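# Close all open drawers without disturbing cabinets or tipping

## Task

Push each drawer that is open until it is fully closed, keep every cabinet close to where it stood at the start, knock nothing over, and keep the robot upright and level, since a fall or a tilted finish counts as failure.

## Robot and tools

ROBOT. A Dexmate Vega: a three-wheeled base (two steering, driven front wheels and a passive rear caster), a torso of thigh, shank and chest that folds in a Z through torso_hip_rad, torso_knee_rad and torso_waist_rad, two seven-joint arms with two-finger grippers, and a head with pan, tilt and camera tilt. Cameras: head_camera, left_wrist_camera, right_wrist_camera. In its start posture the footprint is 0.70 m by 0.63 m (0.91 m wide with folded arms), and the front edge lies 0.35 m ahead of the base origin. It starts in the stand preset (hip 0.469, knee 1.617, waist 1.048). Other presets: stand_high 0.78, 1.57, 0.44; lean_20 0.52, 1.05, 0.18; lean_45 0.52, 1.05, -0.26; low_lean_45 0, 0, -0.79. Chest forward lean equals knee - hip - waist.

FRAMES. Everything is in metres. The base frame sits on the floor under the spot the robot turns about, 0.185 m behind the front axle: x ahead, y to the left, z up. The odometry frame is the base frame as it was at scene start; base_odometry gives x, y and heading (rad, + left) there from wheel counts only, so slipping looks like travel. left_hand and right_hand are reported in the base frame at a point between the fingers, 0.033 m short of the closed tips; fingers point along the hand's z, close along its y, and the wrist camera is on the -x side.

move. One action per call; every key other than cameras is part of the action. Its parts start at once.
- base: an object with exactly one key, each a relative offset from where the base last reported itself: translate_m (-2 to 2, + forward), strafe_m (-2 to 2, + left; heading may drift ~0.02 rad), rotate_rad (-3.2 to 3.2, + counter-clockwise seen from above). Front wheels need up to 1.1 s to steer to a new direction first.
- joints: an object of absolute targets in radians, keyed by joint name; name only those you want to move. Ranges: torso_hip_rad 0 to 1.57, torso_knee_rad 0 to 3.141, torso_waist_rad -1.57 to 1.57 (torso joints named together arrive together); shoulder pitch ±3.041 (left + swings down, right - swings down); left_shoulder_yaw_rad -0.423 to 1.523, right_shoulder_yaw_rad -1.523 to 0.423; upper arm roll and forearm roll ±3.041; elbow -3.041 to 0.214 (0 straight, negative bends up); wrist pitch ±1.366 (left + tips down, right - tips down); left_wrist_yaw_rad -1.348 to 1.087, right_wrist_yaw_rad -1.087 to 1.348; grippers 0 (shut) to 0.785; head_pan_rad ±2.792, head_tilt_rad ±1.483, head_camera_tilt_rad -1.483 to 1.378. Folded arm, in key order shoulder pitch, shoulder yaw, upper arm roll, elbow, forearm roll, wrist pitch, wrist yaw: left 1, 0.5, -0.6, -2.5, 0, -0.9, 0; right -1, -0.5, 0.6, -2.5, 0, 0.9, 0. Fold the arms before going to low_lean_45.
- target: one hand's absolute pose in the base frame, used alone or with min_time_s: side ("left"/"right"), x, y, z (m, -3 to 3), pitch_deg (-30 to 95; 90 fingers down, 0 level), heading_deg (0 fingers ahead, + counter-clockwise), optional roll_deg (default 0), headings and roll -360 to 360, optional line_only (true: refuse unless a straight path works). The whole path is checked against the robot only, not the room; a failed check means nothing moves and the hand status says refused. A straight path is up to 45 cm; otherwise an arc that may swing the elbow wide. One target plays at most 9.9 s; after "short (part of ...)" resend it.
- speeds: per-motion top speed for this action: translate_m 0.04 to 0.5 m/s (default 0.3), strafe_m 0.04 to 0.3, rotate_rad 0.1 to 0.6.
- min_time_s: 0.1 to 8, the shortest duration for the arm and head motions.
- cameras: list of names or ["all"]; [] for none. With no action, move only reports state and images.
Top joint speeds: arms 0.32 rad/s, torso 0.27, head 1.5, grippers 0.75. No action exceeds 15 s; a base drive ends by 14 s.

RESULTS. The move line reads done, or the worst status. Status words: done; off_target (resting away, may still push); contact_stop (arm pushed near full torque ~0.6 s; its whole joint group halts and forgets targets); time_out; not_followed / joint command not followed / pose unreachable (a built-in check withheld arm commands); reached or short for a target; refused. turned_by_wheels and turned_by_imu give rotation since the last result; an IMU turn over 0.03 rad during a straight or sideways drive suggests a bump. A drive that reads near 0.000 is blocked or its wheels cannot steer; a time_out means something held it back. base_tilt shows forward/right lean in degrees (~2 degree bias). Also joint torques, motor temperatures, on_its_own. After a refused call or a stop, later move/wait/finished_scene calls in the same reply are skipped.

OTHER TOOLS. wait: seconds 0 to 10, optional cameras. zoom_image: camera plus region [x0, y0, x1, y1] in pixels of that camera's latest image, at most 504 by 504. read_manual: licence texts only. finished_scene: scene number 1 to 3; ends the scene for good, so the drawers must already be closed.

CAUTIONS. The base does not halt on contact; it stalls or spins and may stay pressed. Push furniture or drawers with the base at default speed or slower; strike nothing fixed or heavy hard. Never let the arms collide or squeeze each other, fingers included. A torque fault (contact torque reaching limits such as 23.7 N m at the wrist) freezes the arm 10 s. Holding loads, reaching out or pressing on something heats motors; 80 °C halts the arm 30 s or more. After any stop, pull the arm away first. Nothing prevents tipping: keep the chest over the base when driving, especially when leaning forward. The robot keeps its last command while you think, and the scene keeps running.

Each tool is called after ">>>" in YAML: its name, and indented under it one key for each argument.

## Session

>>> move:
  joints: {"torso_waist_rad": 1.148, "head_camera_tilt_rad": 0.3}
  cameras: ["head_camera"]

>>> move:
  joints: {"head_pan_rad": 1.2}
  cameras: ["head_camera"]

>>> move:
  joints: {"head_pan_rad": 2.6}
  cameras: ["head_camera"]

>>> move:
  joints: {"head_pan_rad": -1.2}
  cameras: ["head_camera"]

>>> move:
  joints: {"head_pan_rad": -2.6}
  cameras: ["head_camera"]

Scene clock: 1.50 s.
Joint torques (N m): left_arm=[4.29 -0.93 0.87 -5.12 0.9 -2.12 -0.15] | right_arm=[-1.98 0.9 -0.87 -4.14 -0.04 2.32 0.04]
Motor temperatures (°C): left_arm=[27 30 30 30 34 38 35] | right_arm=[29 28 29 31 34 35 35]
move: done
base_odometry: x=+0.000 y=+0.000 heading=+0.000
turned_by_wheels: +0.000
turned_by_imu: +0.000
base_tilt: forward=+0.6 right=-0.1
base_status: not commanded
joint_positions: torso_hip_rad=+0.469 torso_knee_rad=+1.617 torso_waist_rad=+1.148 left_shoulder_pitch_rad=+2.211 left_shoulder_yaw_rad=-0.012 left_upper_arm_roll_rad=-0.018 left_elbow_rad=-1.096 left_forearm_roll_rad=+0.000 left_wrist_pitch_rad=-0.486 left_wrist_yaw_rad=+0.003 left_gripper_rad=+0.005 right_shoulder_pitch_rad=-2.205 right_shoulder_yaw_rad=+0.017 right_upper_arm_roll_rad=+0.000 right_elbow_rad=-1.113 right_forearm_roll_rad=+0.002 right_wrist_pitch_rad=+0.507 right_wrist_yaw_rad=+0.015 right_gripper_rad=+0.005 head_pan_rad=+0.000 head_tilt_rad=+0.000 head_camera_tilt_rad=+0.300
joint_status: all done
chest: x=-0.0558 y=+0.0000 z=+1.4118 quat_wxyz=(+1.000, +0.000, +0.000, +0.000) (m; base frame)
left_hand: x=+0.1952 y=+0.2371 z=+0.6357 quat_wxyz=(+0.454, -0.010, +0.891, +0.007) pitch_deg=+36.1 heading_deg=+1.5 roll_deg=+0.2 back=up (m; base frame)
right_hand: x=+0.2126 y=-0.2179 z=+0.6509 quat_wxyz=(+0.473, +0.005, +0.881, +0.010) pitch_deg=+33.5 heading_deg=+0.9 roll_deg=+1.6 back=up (m; base frame)
pictures: head_camera
Images, in order (width x height): head_camera 896x560.

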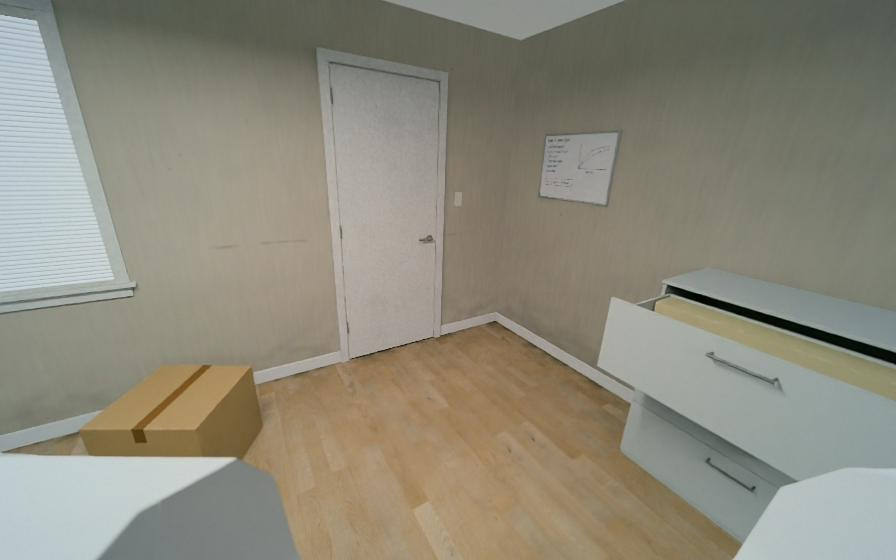

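Scene clock: 2.97 s.
Joint torques (N m): left_arm=[3.18 -1.94 0.2 -5.24 0.39 -1.58 0.31] | right_arm=[-1.49 0.84 -0.59 -4.89 -0.09 1.88 0.28]
move: done
base_odometry: x=+0.000 y=+0.000 heading=+0.000
turned_by_wheels: +0.000
turned_by_imu: +0.000
base_tilt: forward=+0.7 right=+0.0
base_status: not commanded
joint_positions: torso_hip_rad=+0.469 torso_knee_rad=+1.617 torso_waist_rad=+1.148 left_shoulder_pitch_rad=+2.211 left_shoulder_yaw_rad=-0.012 left_upper_arm_roll_rad=-0.018 left_elbow_rad=-1.096 left_forearm_roll_rad=+0.000 left_wrist_pitch_rad=-0.486 left_wrist_yaw_rad=+0.003 left_gripper_rad=+0.005 right_shoulder_pitch_rad=-2.205 right_shoulder_yaw_rad=+0.017 right_upper_arm_roll_rad=+0.000 right_elbow_rad=-1.113 right_forearm_roll_rad=+0.002 right_wrist_pitch_rad=+0.507 right_wrist_yaw_rad=+0.015 right_gripper_rad=+0.005 head_pan_rad=+1.200 head_tilt_rad=+0.000 head_camera_tilt_rad=+0.300
joint_status: all done
chest: x=-0.0558 y=+0.0000 z=+1.4118 quat_wxyz=(+1.000, +0.000, +0.000, +0.000) (m; base frame)
left_hand: x=+0.1952 y=+0.2371 z=+0.6357 quat_wxyz=(+0.454, -0.010, +0.891, +0.007) pitch_deg=+36.1 heading_deg=+1.5 roll_deg=+0.2 back=up (m; base frame)
right_hand: x=+0.2126 y=-0.2179 z=+0.6509 quat_wxyz=(+0.473, +0.005, +0.881, +0.010) pitch_deg=+33.5 heading_deg=+0.9 roll_deg=+1.6 back=up (m; base frame)
pictures: head_camera
Images, in order (width x height): head_camera 896x560.

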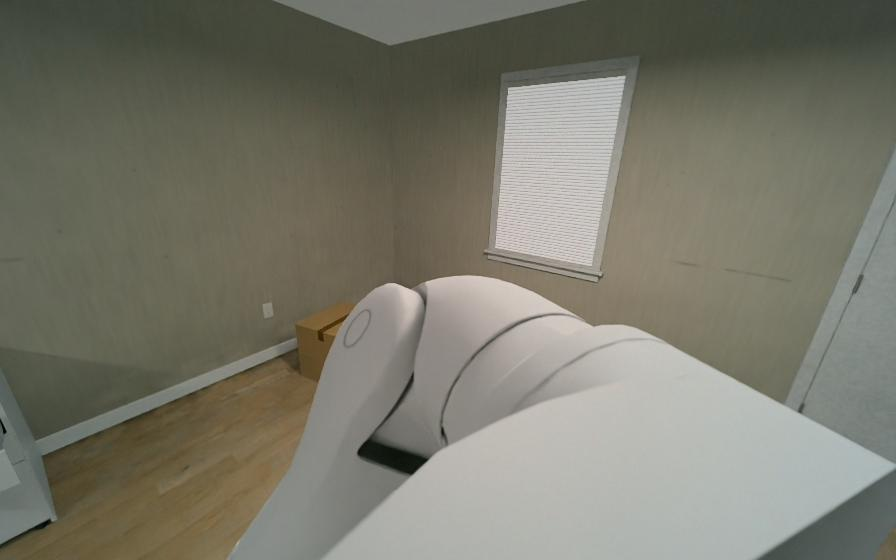

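Scene clock: 4.57 s.
Joint torques (N m): left_arm=[3.88 3.65 -1.86 -5.13 -0.15 -1.46 0.03] | right_arm=[-1.47 0.89 -0.86 -4.34 -0.05 1.75 0.17]
move: done
base_odometry: x=+0.000 y=+0.000 heading=+0.000
turned_by_wheels: +0.000
turned_by_imu: +0.000
base_tilt: forward=+0.7 right=-0.1
base_status: not commanded
joint_positions: torso_hip_rad=+0.469 torso_knee_rad=+1.617 torso_waist_rad=+1.148 left_shoulder_pitch_rad=+2.211 left_shoulder_yaw_rad=-0.012 left_upper_arm_roll_rad=-0.018 left_elbow_rad=-1.096 left_forearm_roll_rad=+0.000 left_wrist_pitch_rad=-0.486 left_wrist_yaw_rad=+0.003 left_gripper_rad=+0.005 right_shoulder_pitch_rad=-2.205 right_shoulder_yaw_rad=+0.017 right_upper_arm_roll_rad=+0.000 right_elbow_rad=-1.113 right_forearm_roll_rad=+0.002 right_wrist_pitch_rad=+0.507 right_wrist_yaw_rad=+0.015 right_gripper_rad=+0.005 head_pan_rad=+2.600 head_tilt_rad=+0.000 head_camera_tilt_rad=+0.300
joint_status: all done
chest: x=-0.0558 y=+0.0000 z=+1.4118 quat_wxyz=(+1.000, +0.000, +0.000, +0.000) (m; base frame)
left_hand: x=+0.1952 y=+0.2371 z=+0.6357 quat_wxyz=(+0.454, -0.010, +0.891, +0.007) pitch_deg=+36.1 heading_deg=+1.5 roll_deg=+0.2 back=up (m; base frame)
right_hand: x=+0.2126 y=-0.2179 z=+0.6509 quat_wxyz=(+0.473, +0.005, +0.881, +0.010) pitch_deg=+33.5 heading_deg=+0.9 roll_deg=+1.6 back=up (m; base frame)
pictures: head_camera
Images, in order (width x height): head_camera 896x560.

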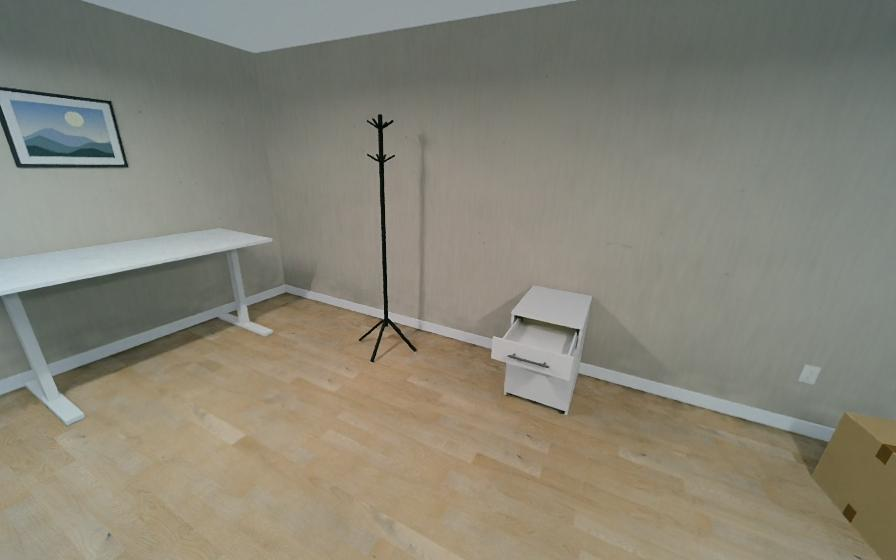

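Scene clock: 7.77 s.
Joint torques (N m): left_arm=[2.78 0.58 0.72 -5.17 0.64 -1.01 -0.14] | right_arm=[-1.61 0.36 -0.65 -4.92 -0.1 1.85 0.19]
move: done
base_odometry: x=+0.000 y=+0.000 heading=+0.000
turned_by_wheels: +0.000
turned_by_imu: +0.001
base_tilt: forward=+0.6 right=+0.0
base_status: not commanded
joint_positions: torso_hip_rad=+0.469 torso_knee_rad=+1.617 torso_waist_rad=+1.148 left_shoulder_pitch_rad=+2.211 left_shoulder_yaw_rad=-0.012 left_upper_arm_roll_rad=-0.018 left_elbow_rad=-1.096 left_forearm_roll_rad=+0.000 left_wrist_pitch_rad=-0.486 left_wrist_yaw_rad=+0.003 left_gripper_rad=+0.005 right_shoulder_pitch_rad=-2.205 right_shoulder_yaw_rad=+0.017 right_upper_arm_roll_rad=+0.000 right_elbow_rad=-1.113 right_forearm_roll_rad=+0.002 right_wrist_pitch_rad=+0.507 right_wrist_yaw_rad=+0.015 right_gripper_rad=+0.005 head_pan_rad=-1.200 head_tilt_rad=+0.000 head_camera_tilt_rad=+0.300
joint_status: all done
chest: x=-0.0558 y=+0.0000 z=+1.4118 quat_wxyz=(+1.000, +0.000, +0.000, +0.000) (m; base frame)
left_hand: x=+0.1952 y=+0.2371 z=+0.6357 quat_wxyz=(+0.454, -0.010, +0.891, +0.007) pitch_deg=+36.1 heading_deg=+1.5 roll_deg=+0.2 back=up (m; base frame)
right_hand: x=+0.2126 y=-0.2179 z=+0.6509 quat_wxyz=(+0.473, +0.005, +0.881, +0.010) pitch_deg=+33.5 heading_deg=+0.9 roll_deg=+1.6 back=up (m; base frame)
pictures: head_camera
Images, in order (width x height): head_camera 896x560.

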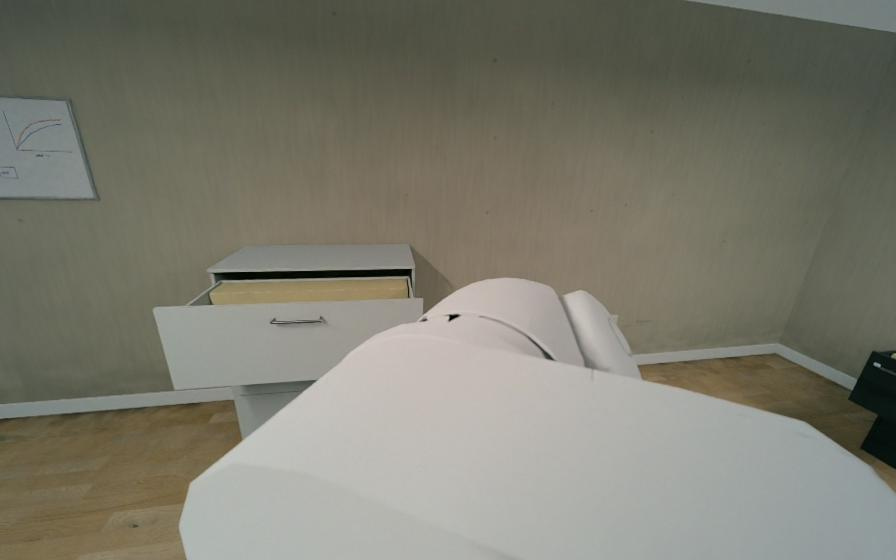

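Scene clock: 9.37 s.
Joint torques (N m): left_arm=[4.95 0.86 -0.34 -5.01 -0.02 -1.28 0] | right_arm=[-0.66 0.58 -0.82 -5.54 -0.04 1.73 0.02]
move: done
base_odometry: x=+0.000 y=+0.000 heading=+0.000
turned_by_wheels: +0.000
turned_by_imu: +0.000
base_tilt: forward=+0.7 right=-0.1
base_status: not commanded
joint_positions: torso_hip_rad=+0.469 torso_knee_rad=+1.617 torso_waist_rad=+1.148 left_shoulder_pitch_rad=+2.211 left_shoulder_yaw_rad=-0.012 left_upper_arm_roll_rad=-0.018 left_elbow_rad=-1.096 left_forearm_roll_rad=+0.000 left_wrist_pitch_rad=-0.486 left_wrist_yaw_rad=+0.003 left_gripper_rad=+0.005 right_shoulder_pitch_rad=-2.205 right_shoulder_yaw_rad=+0.017 right_upper_arm_roll_rad=+0.000 right_elbow_rad=-1.113 right_forearm_roll_rad=+0.002 right_wrist_pitch_rad=+0.507 right_wrist_yaw_rad=+0.015 right_gripper_rad=+0.005 head_pan_rad=-2.600 head_tilt_rad=+0.000 head_camera_tilt_rad=+0.300
joint_status: all done
chest: x=-0.0558 y=+0.0000 z=+1.4118 quat_wxyz=(+1.000, +0.000, +0.000, +0.000) (m; base frame)
left_hand: x=+0.1952 y=+0.2371 z=+0.6357 quat_wxyz=(+0.454, -0.010, +0.891, +0.007) pitch_deg=+36.1 heading_deg=+1.5 roll_deg=+0.2 back=up (m; base frame)
right_hand: x=+0.2126 y=-0.2179 z=+0.6509 quat_wxyz=(+0.473, +0.005, +0.881, +0.010) pitch_deg=+33.5 heading_deg=+0.9 roll_deg=+1.6 back=up (m; base frame)
pictures: head_camera
Images, in order (width x height): head_camera 896x560.

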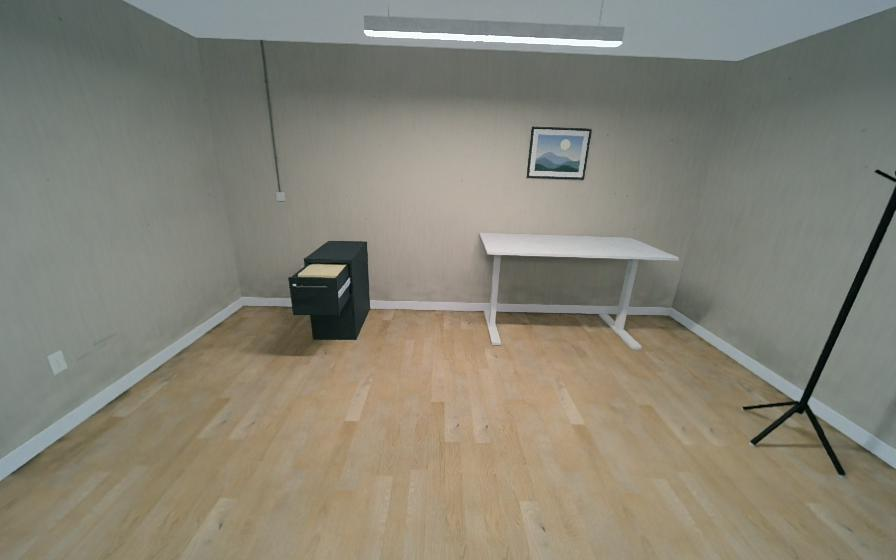

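>>> move:
  base: {"rotate_rad": -1.09}
  joints: {"torso_hip_rad": 0.2, "torso_knee_rad": 0.9, "torso_waist_rad": 0.2, "left_shoulder_pitch_rad": 1.7, "left_shoulder_yaw_rad": 0.0, "left_upper_arm_roll_rad": 0.0, "left_elbow_rad": -2.0, "left_forearm_roll_rad": 0.0, "left_wrist_pitch_rad": -0.2, "left_wrist_yaw_rad": 0.0, "right_shoulder_pitch_rad": -1.8, "right_elbow_rad": -2.2, "right_wrist_pitch_rad": 0.2, "head_pan_rad": 0.0, "head_camera_tilt_rad": 0.1}
  cameras: ["head_camera"]

Scene clock: 63.40 s.
Joint torques (N m): left_arm=[-3.98 0.62 3.09 -12.88 0.66 -1.77 -0.14] | right_arm=[8.74 1.52 -0.92 -12.77 -0.03 2.04 0.1]
move: done
base_odometry: x=+0.001 y=+0.000 heading=-1.092
turned_by_wheels: -1.092
turned_by_imu: -1.069
base_tilt: forward=+0.7 right=-0.1
base_status: done
joint_positions: torso_hip_rad=+0.200 torso_knee_rad=+0.900 torso_waist_rad=+0.200 left_shoulder_pitch_rad=+1.701 left_shoulder_yaw_rad=+0.000 left_upper_arm_roll_rad=+0.000 left_elbow_rad=-1.998 left_forearm_roll_rad=+0.000 left_wrist_pitch_rad=-0.200 left_wrist_yaw_rad=+0.000 left_gripper_rad=+0.005 right_shoulder_pitch_rad=-1.803 right_shoulder_yaw_rad=+0.017 right_upper_arm_roll_rad=+0.000 right_elbow_rad=-2.194 right_forearm_roll_rad=+0.002 right_wrist_pitch_rad=+0.202 right_wrist_yaw_rad=+0.015 right_gripper_rad=+0.005 head_pan_rad=+0.000 head_tilt_rad=+0.000 head_camera_tilt_rad=+0.100
joint_status: all done
chest: x=+0.0500 y=+0.0000 z=+1.2182 quat_wxyz=(+0.969, +0.000, +0.247, +0.000) (m; base frame)
left_hand: x=+0.5503 y=+0.2294 z=+0.8300 quat_wxyz=(+0.706, +0.000, +0.708, +0.000) pitch_deg=+0.2 heading_deg=+0.0 roll_deg=+0.0 back=up (m; base frame)
right_hand: x=+0.5274 y=-0.2271 z=+0.9064 quat_wxyz=(+0.739, +0.004, +0.674, +0.006) pitch_deg=-5.3 heading_deg=+0.1 roll_deg=+0.8 back=up (m; base frame)
pictures: head_camera
Images, in order (width x height): head_camera 896x560.

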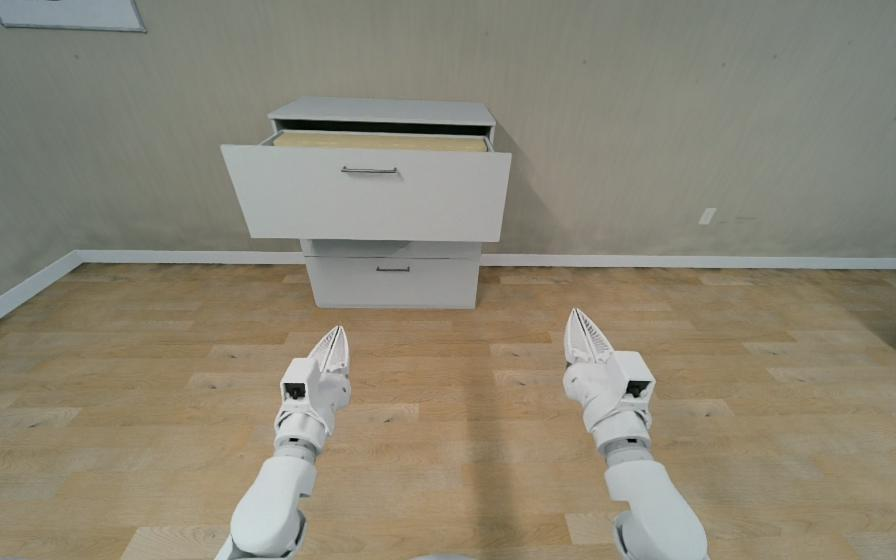

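>>> move:
  base: {"translate_m": 0.96}
  speeds: {"translate_m": 0.18}
  cameras: ["head_camera"]

>>> move:
  base: {"translate_m": 0.03}
  speeds: {"translate_m": 0.08}
  cameras: ["head_camera", "left_wrist_camera"]

Scene clock: 83.63 s.
Joint torques (N m): left_arm=[-5.62 1.67 1.19 -14.89 -0.28 -2.25 -0.36] | right_arm=[6.62 0.58 -0.84 -12.48 -0.05 2.45 0.21]
move: done
base_odometry: x=+0.446 y=-0.850 heading=-1.092
turned_by_wheels: +0.000
turned_by_imu: +0.002
base_tilt: forward=+0.7 right=+0.0
base_status: done
joint_positions: torso_hip_rad=+0.200 torso_knee_rad=+0.900 torso_waist_rad=+0.200 left_shoulder_pitch_rad=+1.700 left_shoulder_yaw_rad=+0.000 left_upper_arm_roll_rad=+0.000 left_elbow_rad=-2.000 left_forearm_roll_rad=+0.000 left_wrist_pitch_rad=-0.200 left_wrist_yaw_rad=+0.000 left_gripper_rad=+0.005 right_shoulder_pitch_rad=-1.800 right_shoulder_yaw_rad=+0.017 right_upper_arm_roll_rad=+0.000 right_elbow_rad=-2.200 right_forearm_roll_rad=+0.002 right_wrist_pitch_rad=+0.200 right_wrist_yaw_rad=+0.015 right_gripper_rad=+0.005 head_pan_rad=+0.000 head_tilt_rad=+0.000 head_camera_tilt_rad=+0.100
joint_status: not commanded
chest: x=+0.0501 y=+0.0000 z=+1.2181 quat_wxyz=(+0.969, +0.000, +0.248, +0.000) (m; base frame)
left_hand: x=+0.5510 y=+0.2293 z=+0.8313 quat_wxyz=(+0.707, +0.000, +0.707, +0.000) pitch_deg=+0.1 heading_deg=+0.0 roll_deg=+0.0 back=up (m; base frame)
right_hand: x=+0.5285 y=-0.2271 z=+0.9104 quat_wxyz=(+0.741, +0.004, +0.671, +0.006) pitch_deg=-5.7 heading_deg=+0.1 roll_deg=+0.8 back=up (m; base frame)
pictures: head_camera
Images, in order (width x height): head_camera 896x560.

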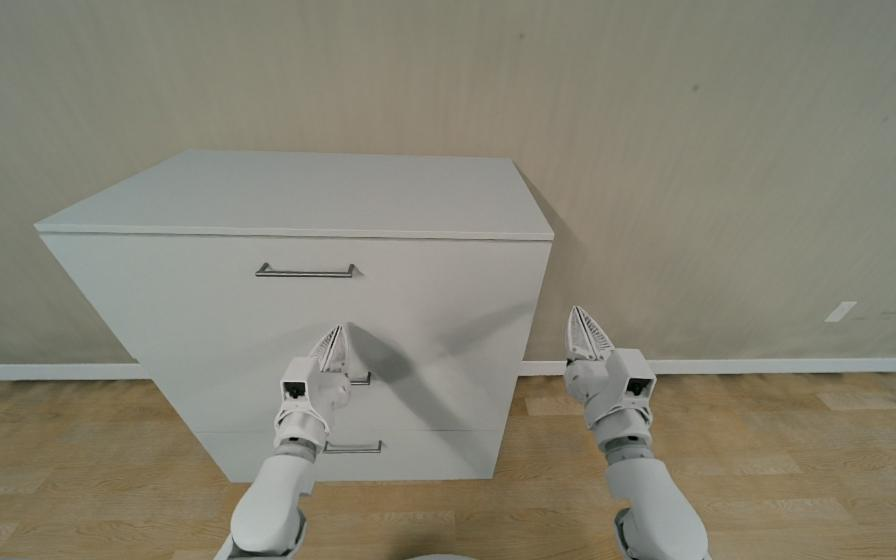

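Scene clock: 84.73 s.
Joint torques (N m): left_arm=[-3.24 0.03 1.62 -15.17 0.85 -3.21 -0.18] | right_arm=[6.01 1.12 -0.74 -11.81 -0.02 2.19 0.06]
move: done
base_odometry: x=+0.460 y=-0.877 heading=-1.092
turned_by_wheels: +0.000
turned_by_imu: +0.000
base_tilt: forward=+0.7 right=+0.0
base_status: done
joint_positions: torso_hip_rad=+0.200 torso_knee_rad=+0.900 torso_waist_rad=+0.200 left_shoulder_pitch_rad=+1.700 left_shoulder_yaw_rad=+0.000 left_upper_arm_roll_rad=+0.000 left_elbow_rad=-2.000 left_forearm_roll_rad=+0.000 left_wrist_pitch_rad=-0.200 left_wrist_yaw_rad=+0.000 left_gripper_rad=+0.005 right_shoulder_pitch_rad=-1.800 right_shoulder_yaw_rad=+0.017 right_upper_arm_roll_rad=+0.000 right_elbow_rad=-2.200 right_forearm_roll_rad=+0.002 right_wrist_pitch_rad=+0.200 right_wrist_yaw_rad=+0.015 right_gripper_rad=+0.005 head_pan_rad=+0.000 head_tilt_rad=+0.000 head_camera_tilt_rad=+0.100
joint_status: not commanded
chest: x=+0.0500 y=+0.0000 z=+1.2181 quat_wxyz=(+0.969, +0.000, +0.247, +0.000) (m; base frame)
left_hand: x=+0.5510 y=+0.2293 z=+0.8314 quat_wxyz=(+0.707, +0.000, +0.707, +0.000) pitch_deg=+0.1 heading_deg=+0.0 roll_deg=+0.0 back=up (m; base frame)
right_hand: x=+0.5285 y=-0.2271 z=+0.9105 quat_wxyz=(+0.741, +0.004, +0.671, +0.006) pitch_deg=-5.7 heading_deg=+0.1 roll_deg=+0.8 back=up (m; base frame)
pictures: head_camera, left_wrist_camera
Images, in order (width x height): head_camera 896x560, left_wrist_camera 672x420.

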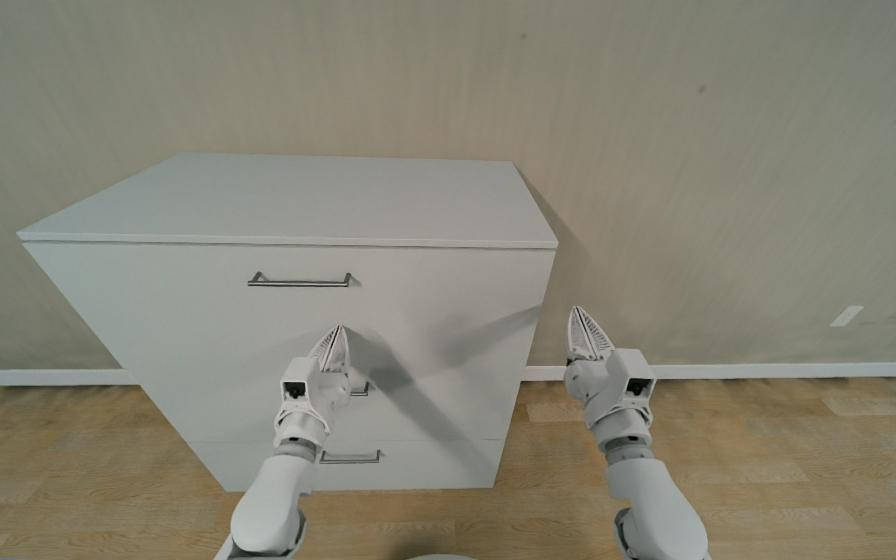

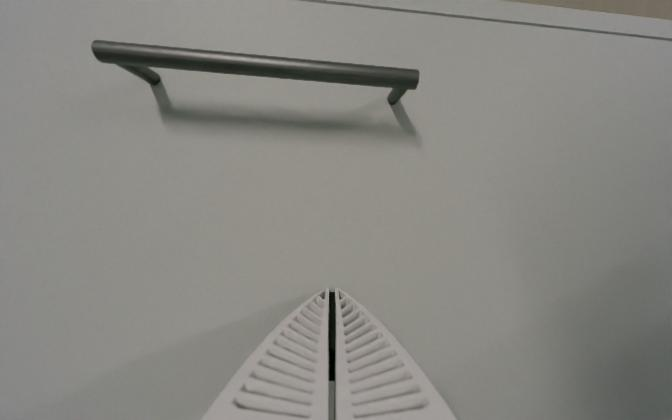

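>>> move:
  base: {"translate_m": 0.03}
  speeds: {"translate_m": 0.08}
  cameras: ["left_wrist_camera", "head_camera"]

Scene clock: 89.60 s.
Joint torques (N m): left_arm=[-20.23 1.17 2.48 -23.5 0.3 -2.86 -0.2] | right_arm=[7.06 -0.15 -0.82 -11.8 -0.02 1.86 0.27]
move: done
base_odometry: x=+0.474 y=-0.903 heading=-1.092
turned_by_wheels: +0.000
turned_by_imu: +0.002
base_tilt: forward=+0.6 right=-0.1
base_status: done
joint_positions: torso_hip_rad=+0.200 torso_knee_rad=+0.900 torso_waist_rad=+0.200 left_shoulder_pitch_rad=+1.701 left_shoulder_yaw_rad=+0.000 left_upper_arm_roll_rad=+0.000 left_elbow_rad=-1.999 left_forearm_roll_rad=+0.000 left_wrist_pitch_rad=-0.200 left_wrist_yaw_rad=+0.000 left_gripper_rad=+0.005 right_shoulder_pitch_rad=-1.800 right_shoulder_yaw_rad=+0.017 right_upper_arm_roll_rad=+0.000 right_elbow_rad=-2.200 right_forearm_roll_rad=+0.002 right_wrist_pitch_rad=+0.200 right_wrist_yaw_rad=+0.015 right_gripper_rad=+0.005 head_pan_rad=+0.000 head_tilt_rad=+0.000 head_camera_tilt_rad=+0.100
joint_status: not commanded
chest: x=+0.0496 y=+0.0000 z=+1.2181 quat_wxyz=(+0.969, +0.000, +0.247, +0.000) (m; base frame)
left_hand: x=+0.5503 y=+0.2293 z=+0.8309 quat_wxyz=(+0.706, +0.000, +0.708, +0.000) pitch_deg=+0.1 heading_deg=+0.0 roll_deg=+0.0 back=up (m; base frame)
right_hand: x=+0.5282 y=-0.2271 z=+0.9108 quat_wxyz=(+0.741, +0.004, +0.671, +0.006) pitch_deg=-5.7 heading_deg=+0.1 roll_deg=+0.8 back=up (m; base frame)
pictures: head_camera, left_wrist_camera
Images, in order (width x height): head_camera 896x560, left_wrist_camera 672x420.

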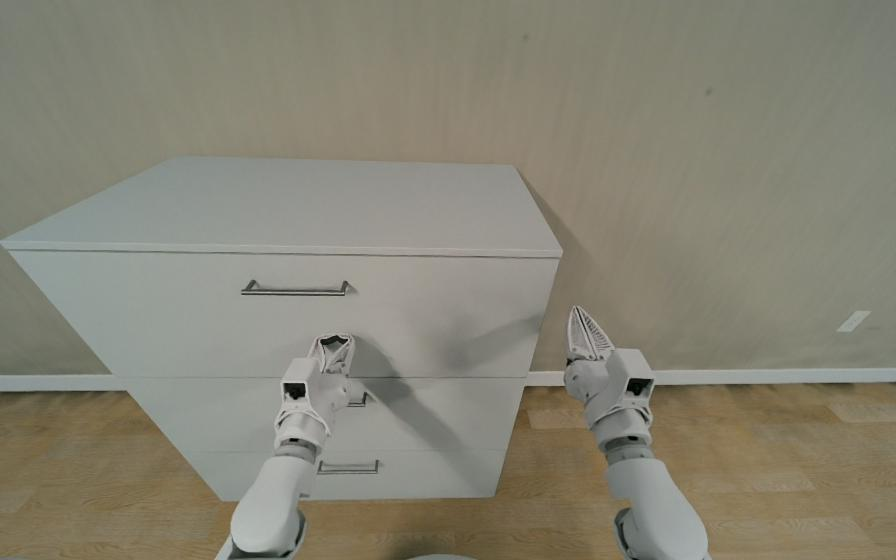

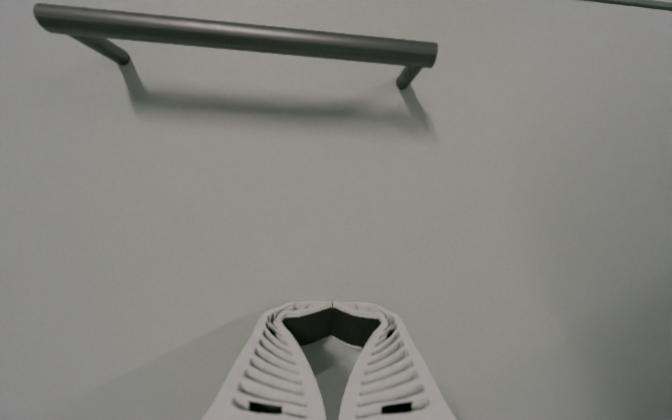

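>>> move:
  base: {"translate_m": -0.32}
  cameras: []

>>> move:
  base: {"rotate_rad": -1.58}
  joints: {"left_shoulder_pitch_rad": 1.3, "left_elbow_rad": -1.2, "left_wrist_pitch_rad": -0.3}
  cameras: ["head_camera"]

Scene clock: 105.40 s.
Joint torques (N m): left_arm=[-2.72 -0.1 2.08 -16.1 -0.07 -2.53 -0.04] | right_arm=[6.18 -0.3 -0.61 -11.97 0.01 1.99 0.21]
move: done
base_odometry: x=+0.326 y=-0.620 heading=-1.092
turned_by_wheels: +0.000
turned_by_imu: +0.001
base_tilt: forward=+0.6 right=-0.1
base_status: done
joint_positions: torso_hip_rad=+0.200 torso_knee_rad=+0.900 torso_waist_rad=+0.200 left_shoulder_pitch_rad=+1.700 left_shoulder_yaw_rad=+0.000 left_upper_arm_roll_rad=+0.000 left_elbow_rad=-2.000 left_forearm_roll_rad=+0.000 left_wrist_pitch_rad=-0.200 left_wrist_yaw_rad=+0.000 left_gripper_rad=+0.005 right_shoulder_pitch_rad=-1.800 right_shoulder_yaw_rad=+0.017 right_upper_arm_roll_rad=+0.000 right_elbow_rad=-2.200 right_forearm_roll_rad=+0.002 right_wrist_pitch_rad=+0.200 right_wrist_yaw_rad=+0.015 right_gripper_rad=+0.005 head_pan_rad=+0.000 head_tilt_rad=+0.000 head_camera_tilt_rad=+0.100
joint_status: not commanded
chest: x=+0.0500 y=+0.0000 z=+1.2181 quat_wxyz=(+0.969, +0.000, +0.247, +0.000) (m; base frame)
left_hand: x=+0.5509 y=+0.2293 z=+0.8314 quat_wxyz=(+0.707, +0.000, +0.707, +0.000) pitch_deg=+0.0 heading_deg=+0.0 roll_deg=+0.0 back=up (m; base frame)
right_hand: x=+0.5284 y=-0.2271 z=+0.9105 quat_wxyz=(+0.741, +0.004, +0.671, +0.006) pitch_deg=-5.7 heading_deg=+0.1 roll_deg=+0.8 back=up (m; base frame)
pictures: none
No camera images: "cameras" was empty.

Scene clock: 109.80 s.
Joint torques (N m): left_arm=[-8.86 -0.56 3.91 -9.57 0.35 -2.16 -0.27] | right_arm=[6.37 1.49 -0.88 -11.57 0.01 2 -0.04]
move: done
base_odometry: x=+0.326 y=-0.622 heading=-2.674
turned_by_wheels: -1.582
turned_by_imu: -1.550
base_tilt: forward=+0.6 right=-0.1
base_status: done
joint_positions: torso_hip_rad=+0.200 torso_knee_rad=+0.900 torso_waist_rad=+0.200 left_shoulder_pitch_rad=+1.303 left_shoulder_yaw_rad=+0.000 left_upper_arm_roll_rad=+0.000 left_elbow_rad=-1.206 left_forearm_roll_rad=+0.000 left_wrist_pitch_rad=-0.299 left_wrist_yaw_rad=+0.000 left_gripper_rad=+0.005 right_shoulder_pitch_rad=-1.800 right_shoulder_yaw_rad=+0.017 right_upper_arm_roll_rad=+0.000 right_elbow_rad=-2.200 right_forearm_roll_rad=+0.002 right_wrist_pitch_rad=+0.200 right_wrist_yaw_rad=+0.015 right_gripper_rad=+0.005 head_pan_rad=+0.000 head_tilt_rad=+0.000 head_camera_tilt_rad=+0.100
joint_status: all done
chest: x=+0.0500 y=+0.0000 z=+1.2181 quat_wxyz=(+0.969, +0.000, +0.247, +0.000) (m; base frame)
left_hand: x=+0.6020 y=+0.2293 z=+0.5976 quat_wxyz=(+0.594, +0.000, +0.805, +0.000) pitch_deg=+17.1 heading_deg=+0.0 roll_deg=+0.0 back=up (m; base frame)
right_hand: x=+0.5284 y=-0.2271 z=+0.9105 quat_wxyz=(+0.741, +0.004, +0.671, +0.006) pitch_deg=-5.7 heading_deg=+0.1 roll_deg=+0.8 back=up (m; base frame)
pictures: head_camera
Images, in order (width x height): head_camera 896x560.

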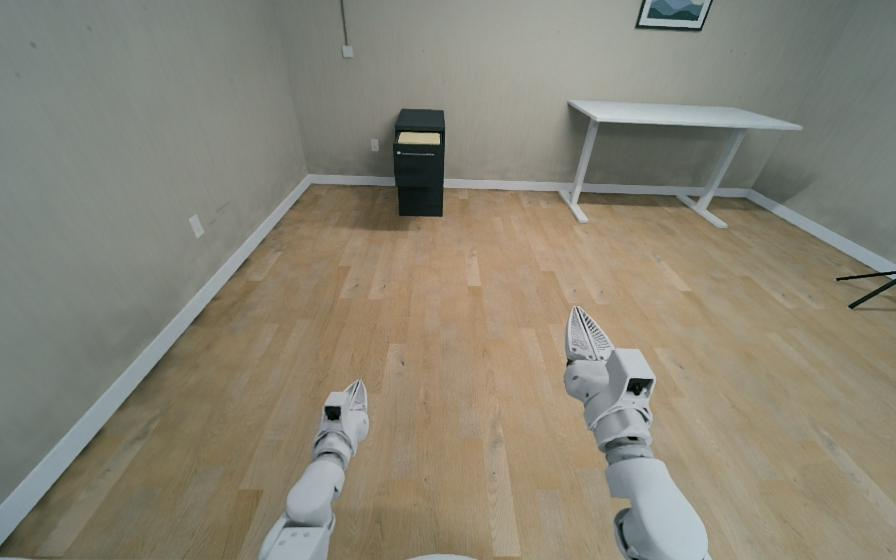

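>>> zoom_image:
  camera: "head_camera"
  region: [360, 90, 500, 230]

Scaled by 3.600 from the camera's 896x560 image, which has a finer 960x600 frame.

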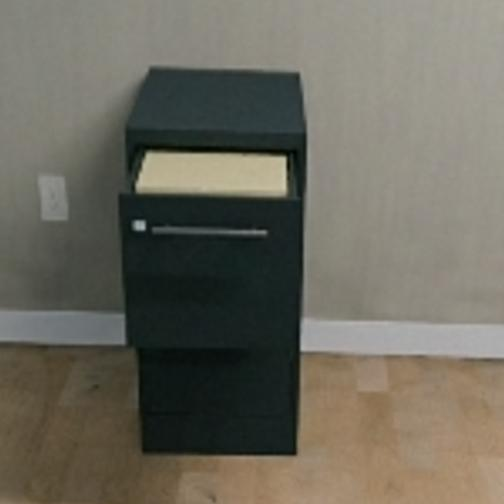

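>>> move:
  base: {"translate_m": 1.5}
  speeds: {"translate_m": 0.45}
  cameras: ["head_camera", "left_wrist_camera"]

>>> zoom_image:
  camera: "head_camera"
  region: [300, 140, 500, 440]

Scene clock: 131.80 s.
Joint torques (N m): left_arm=[-6.97 0.02 3.72 -8.45 0.4 -2.45 -0.48] | right_arm=[6.54 0.78 -0.8 -12.37 -0.1 1.89 0.24]
move: done
base_odometry: x=-1.011 y=-1.301 heading=-2.674
turned_by_wheels: +0.000
turned_by_imu: +0.001
base_tilt: forward=+0.7 right=-0.1
base_status: done
joint_positions: torso_hip_rad=+0.200 torso_knee_rad=+0.900 torso_waist_rad=+0.200 left_shoulder_pitch_rad=+1.300 left_shoulder_yaw_rad=+0.000 left_upper_arm_roll_rad=+0.000 left_elbow_rad=-1.200 left_forearm_roll_rad=+0.000 left_wrist_pitch_rad=-0.300 left_wrist_yaw_rad=+0.000 left_gripper_rad=+0.005 right_shoulder_pitch_rad=-1.800 right_shoulder_yaw_rad=+0.017 right_upper_arm_roll_rad=+0.000 right_elbow_rad=-2.200 right_forearm_roll_rad=+0.002 right_wrist_pitch_rad=+0.200 right_wrist_yaw_rad=+0.015 right_gripper_rad=+0.005 head_pan_rad=+0.000 head_tilt_rad=+0.000 head_camera_tilt_rad=+0.100
joint_status: not commanded
chest: x=+0.0500 y=+0.0000 z=+1.2181 quat_wxyz=(+0.969, +0.000, +0.247, +0.000) (m; base frame)
left_hand: x=+0.6024 y=+0.2293 z=+0.5964 quat_wxyz=(+0.593, +0.000, +0.805, +0.000) pitch_deg=+17.2 heading_deg=+0.0 roll_deg=+0.0 back=up (m; base frame)
right_hand: x=+0.5285 y=-0.2271 z=+0.9105 quat_wxyz=(+0.741, +0.004, +0.671, +0.006) pitch_deg=-5.7 heading_deg=+0.1 roll_deg=+0.8 back=up (m; base frame)
pictures: head_camera, left_wrist_camera
Images, in order (width x height): head_camera 896x560, left_wrist_camera 672x420.

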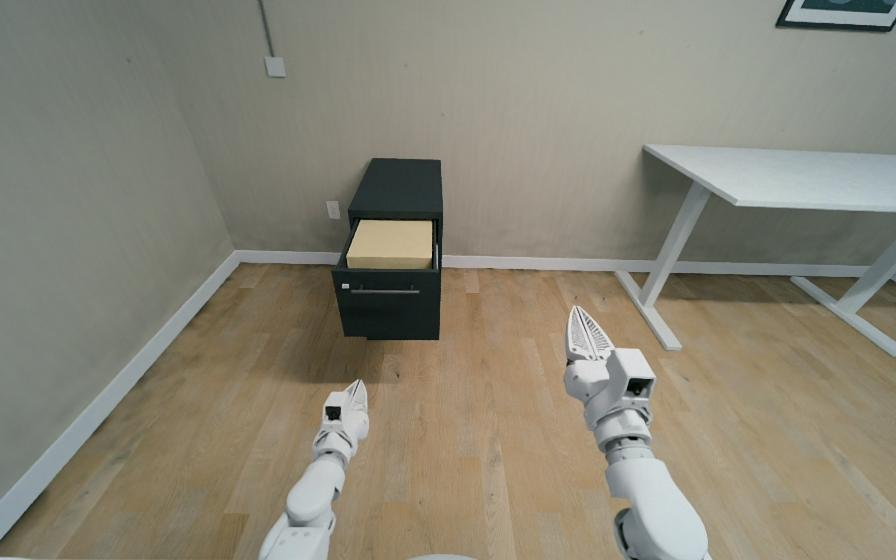

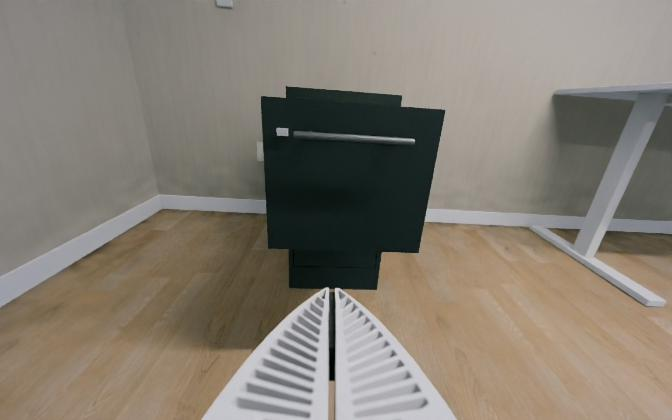

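Scaled by 1.680 from the camera's 896x560 image, which has a finer 960x600 frame.

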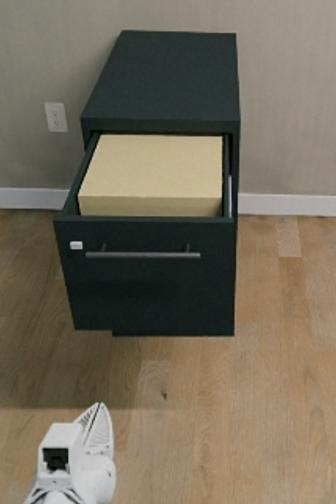

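>>> move:
  base: {"translate_m": 0.65}
  speeds: {"translate_m": 0.18}
  cameras: ["head_camera", "left_wrist_camera"]

>>> zoom_image:
  camera: "head_camera"
  region: [200, 180, 460, 440]

Scene clock: 144.30 s.
Joint torques (N m): left_arm=[-7.63 2.46 0.93 -11.84 0.76 -2.44 -0.17] | right_arm=[6.14 0.49 -1 -12.15 -0.05 1.92 0.14]
move: done
base_odometry: x=-1.590 y=-1.596 heading=-2.675
turned_by_wheels: +0.000
turned_by_imu: +0.001
base_tilt: forward=+0.7 right=+0.0
base_status: done
joint_positions: torso_hip_rad=+0.200 torso_knee_rad=+0.900 torso_waist_rad=+0.200 left_shoulder_pitch_rad=+1.300 left_shoulder_yaw_rad=+0.000 left_upper_arm_roll_rad=+0.000 left_elbow_rad=-1.200 left_forearm_roll_rad=+0.000 left_wrist_pitch_rad=-0.300 left_wrist_yaw_rad=+0.000 left_gripper_rad=+0.005 right_shoulder_pitch_rad=-1.800 right_shoulder_yaw_rad=+0.017 right_upper_arm_roll_rad=+0.000 right_elbow_rad=-2.200 right_forearm_roll_rad=+0.002 right_wrist_pitch_rad=+0.200 right_wrist_yaw_rad=+0.015 right_gripper_rad=+0.005 head_pan_rad=+0.000 head_tilt_rad=+0.000 head_camera_tilt_rad=+0.100
joint_status: not commanded
chest: x=+0.0500 y=+0.0000 z=+1.2181 quat_wxyz=(+0.969, +0.000, +0.248, +0.000) (m; base frame)
left_hand: x=+0.6023 y=+0.2293 z=+0.5963 quat_wxyz=(+0.593, +0.000, +0.805, +0.000) pitch_deg=+17.2 heading_deg=+0.0 roll_deg=+0.0 back=up (m; base frame)
right_hand: x=+0.5285 y=-0.2271 z=+0.9105 quat_wxyz=(+0.741, +0.004, +0.671, +0.006) pitch_deg=-5.7 heading_deg=+0.1 roll_deg=+0.8 back=up (m; base frame)
pictures: head_camera, left_wrist_camera
Images, in order (width x height): head_camera 896x560, left_wrist_camera 672x420.

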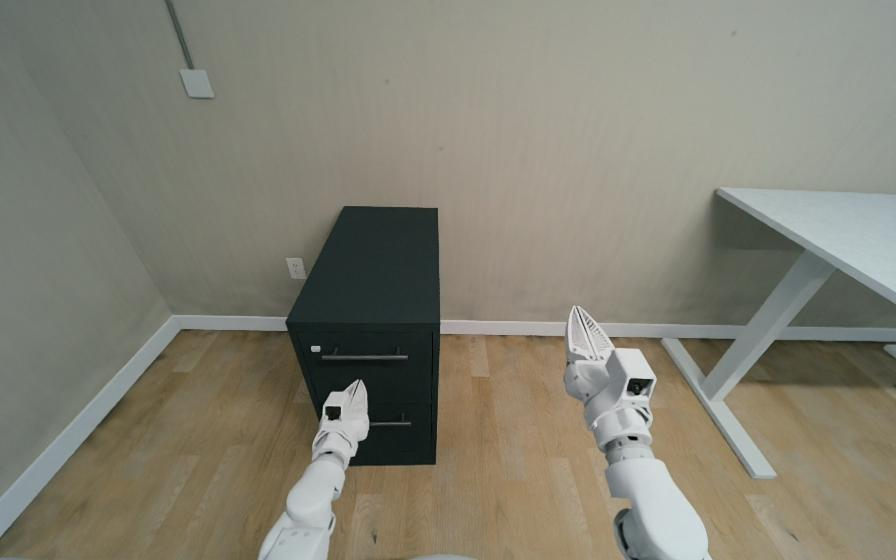

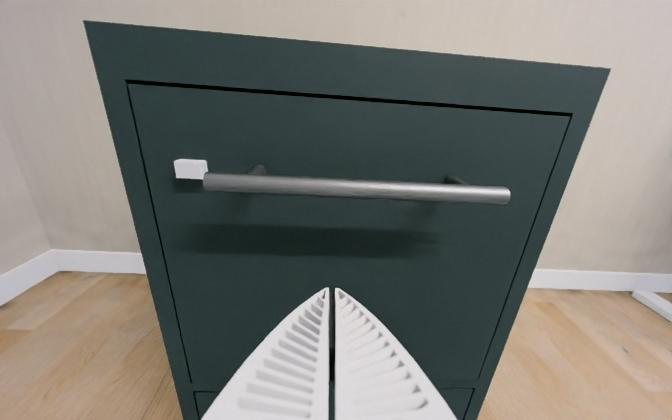

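Scaled by 1.938 from the camera's 896x560 image, which has a finer 960x600 frame.

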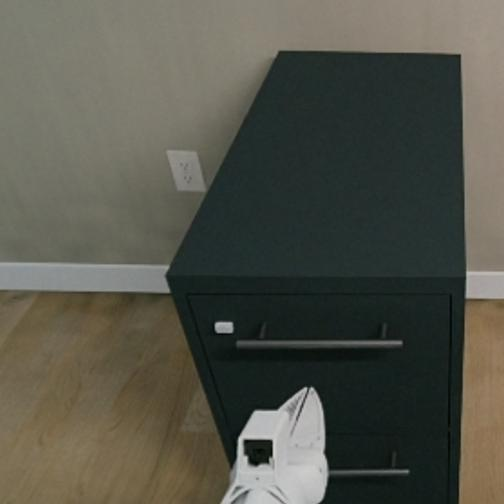

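>>> move:
  base: {"translate_m": 0.07}
  speeds: {"translate_m": 0.08}
  cameras: ["left_wrist_camera"]

Scene clock: 149.30 s.
Joint torques (N m): left_arm=[-30.1 -2.6 2.23 -26.79 0.76 -4.87 -0.31] | right_arm=[7.14 1.48 -0.81 -11.43 -0.06 2.27 0.05]
move: done
base_odometry: x=-1.653 y=-1.627 heading=-2.675
turned_by_wheels: +0.000
turned_by_imu: +0.001
base_tilt: forward=+0.7 right=-0.1
base_status: done
joint_positions: torso_hip_rad=+0.200 torso_knee_rad=+0.900 torso_waist_rad=+0.200 left_shoulder_pitch_rad=+1.301 left_shoulder_yaw_rad=+0.000 left_upper_arm_roll_rad=+0.000 left_elbow_rad=-1.199 left_forearm_roll_rad=+0.000 left_wrist_pitch_rad=-0.299 left_wrist_yaw_rad=+0.000 left_gripper_rad=+0.005 right_shoulder_pitch_rad=-1.800 right_shoulder_yaw_rad=+0.017 right_upper_arm_roll_rad=+0.000 right_elbow_rad=-2.200 right_forearm_roll_rad=+0.002 right_wrist_pitch_rad=+0.200 right_wrist_yaw_rad=+0.015 right_gripper_rad=+0.005 head_pan_rad=+0.000 head_tilt_rad=+0.000 head_camera_tilt_rad=+0.100
joint_status: not commanded
chest: x=+0.0498 y=+0.0000 z=+1.2181 quat_wxyz=(+0.969, +0.000, +0.247, +0.000) (m; base frame)
left_hand: x=+0.6012 y=+0.2293 z=+0.5949 quat_wxyz=(+0.592, +0.000, +0.806, +0.000) pitch_deg=+17.4 heading_deg=+0.0 roll_deg=+0.0 back=up (m; base frame)
right_hand: x=+0.5283 y=-0.2271 z=+0.9106 quat_wxyz=(+0.741, +0.004, +0.671, +0.006) pitch_deg=-5.7 heading_deg=+0.1 roll_deg=+0.8 back=up (m; base frame)
pictures: left_wrist_camera
Images, in order (width x height): left_wrist_camera 672x420.

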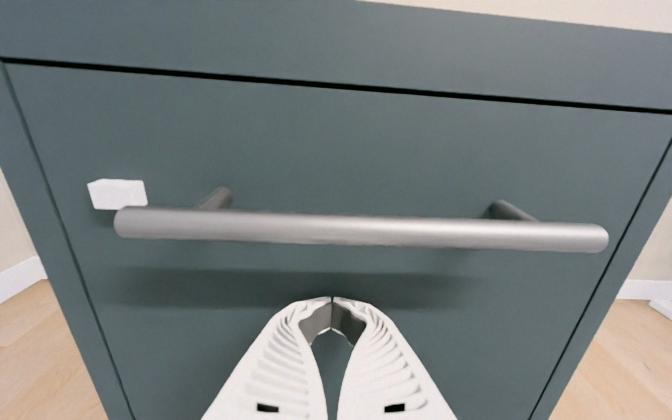

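>>> move:
  base: {"translate_m": -1.8}
  speeds: {"translate_m": 0.45}
  cameras: ["head_camera"]

>>> move:
  base: {"rotate_rad": -1.6}
  joints: {"left_shoulder_pitch_rad": 1.25, "left_elbow_rad": -1.05, "left_wrist_pitch_rad": -0.3}
  cameras: ["head_camera"]

Scene clock: 184.77 s.
Joint torques (N m): left_arm=[-9.12 0.57 2.28 -12.01 0.03 -2.87 0.08] | right_arm=[6.63 0.4 -0.91 -12.16 -0.03 2.3 -0.08]
move: done
base_odometry: x=-0.047 y=-0.813 heading=-2.675
turned_by_wheels: -0.001
turned_by_imu: -0.001
base_tilt: forward=+0.6 right=+0.0
base_status: done
joint_positions: torso_hip_rad=+0.200 torso_knee_rad=+0.900 torso_waist_rad=+0.200 left_shoulder_pitch_rad=+1.300 left_shoulder_yaw_rad=+0.000 left_upper_arm_roll_rad=+0.000 left_elbow_rad=-1.200 left_forearm_roll_rad=+0.000 left_wrist_pitch_rad=-0.300 left_wrist_yaw_rad=+0.000 left_gripper_rad=+0.005 right_shoulder_pitch_rad=-1.800 right_shoulder_yaw_rad=+0.017 right_upper_arm_roll_rad=+0.000 right_elbow_rad=-2.200 right_forearm_roll_rad=+0.002 right_wrist_pitch_rad=+0.200 right_wrist_yaw_rad=+0.015 right_gripper_rad=+0.005 head_pan_rad=+0.000 head_tilt_rad=+0.000 head_camera_tilt_rad=+0.100
joint_status: not commanded
chest: x=+0.0500 y=+0.0000 z=+1.2181 quat_wxyz=(+0.969, +0.000, +0.247, +0.000) (m; base frame)
left_hand: x=+0.6023 y=+0.2293 z=+0.5963 quat_wxyz=(+0.593, +0.000, +0.805, +0.000) pitch_deg=+17.2 heading_deg=+0.0 roll_deg=+0.0 back=up (m; base frame)
right_hand: x=+0.5284 y=-0.2271 z=+0.9105 quat_wxyz=(+0.741, +0.004, +0.671, +0.006) pitch_deg=-5.7 heading_deg=+0.1 roll_deg=+0.8 back=up (m; base frame)
pictures: head_camera
Images, in order (width x height): head_camera 896x560.

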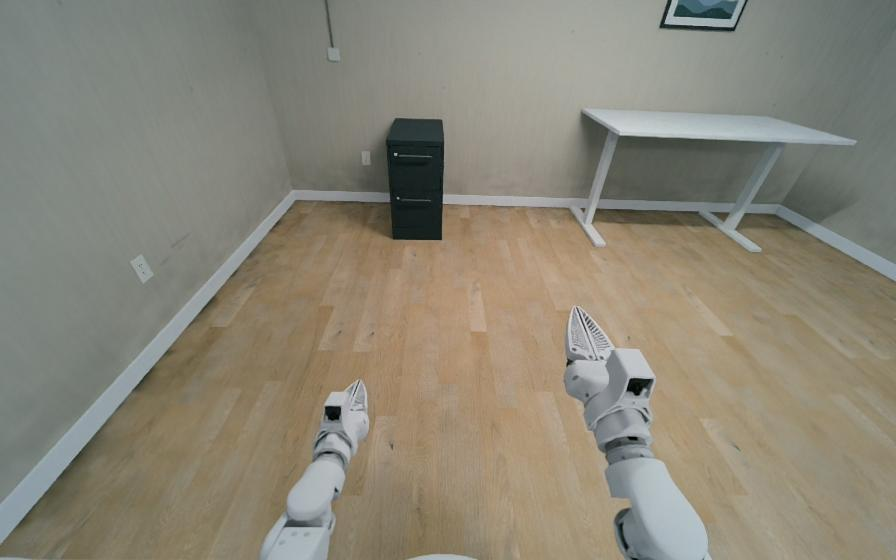

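Scene clock: 189.00 s.
Joint torques (N m): left_arm=[-8.99 0.91 -0.19 -7.86 0.18 -2.56 -0.03] | right_arm=[6.08 1.1 -0.75 -11.58 -0.02 2.05 0.14]
move: done
base_odometry: x=-0.049 y=-0.814 heading=+2.005
turned_by_wheels: -1.602
turned_by_imu: -1.572
base_tilt: forward=+0.7 right=-0.1
base_status: done
joint_positions: torso_hip_rad=+0.200 torso_knee_rad=+0.900 torso_waist_rad=+0.200 left_shoulder_pitch_rad=+1.250 left_shoulder_yaw_rad=+0.000 left_upper_arm_roll_rad=+0.000 left_elbow_rad=-1.050 left_forearm_roll_rad=+0.000 left_wrist_pitch_rad=-0.300 left_wrist_yaw_rad=+0.000 left_gripper_rad=+0.005 right_shoulder_pitch_rad=-1.800 right_shoulder_yaw_rad=+0.017 right_upper_arm_roll_rad=+0.000 right_elbow_rad=-2.200 right_forearm_roll_rad=+0.002 right_wrist_pitch_rad=+0.200 right_wrist_yaw_rad=+0.015 right_gripper_rad=+0.005 head_pan_rad=+0.000 head_tilt_rad=+0.000 head_camera_tilt_rad=+0.100
joint_status: all done
chest: x=+0.0500 y=+0.0000 z=+1.2181 quat_wxyz=(+0.969, +0.000, +0.247, +0.000) (m; base frame)
left_hand: x=+0.5859 y=+0.2293 z=+0.5414 quat_wxyz=(+0.552, +0.000, +0.834, +0.000) pitch_deg=+23.0 heading_deg=+0.0 roll_deg=+0.0 back=up (m; base frame)
right_hand: x=+0.5284 y=-0.2271 z=+0.9105 quat_wxyz=(+0.741, +0.004, +0.671, +0.006) pitch_deg=-5.7 heading_deg=+0.1 roll_deg=+0.8 back=up (m; base frame)
pictures: head_camera
Images, in order (width x height): head_camera 896x560.

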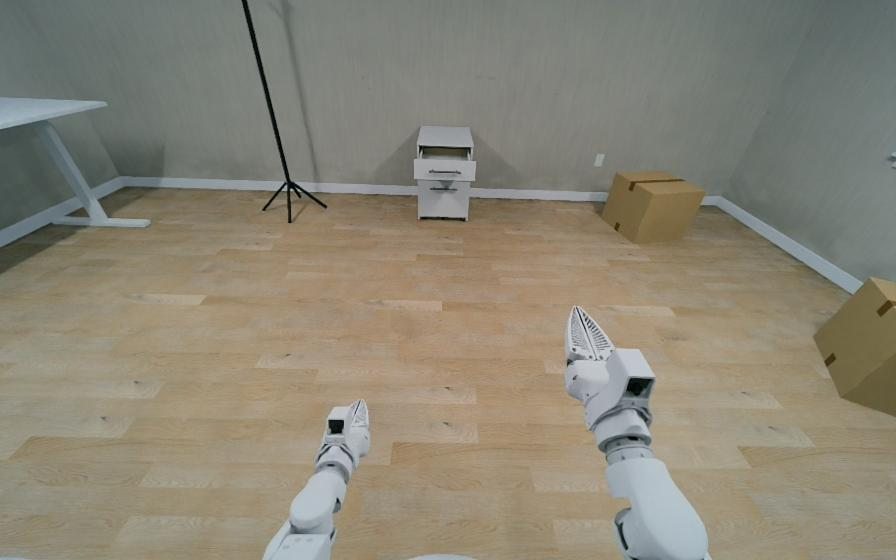

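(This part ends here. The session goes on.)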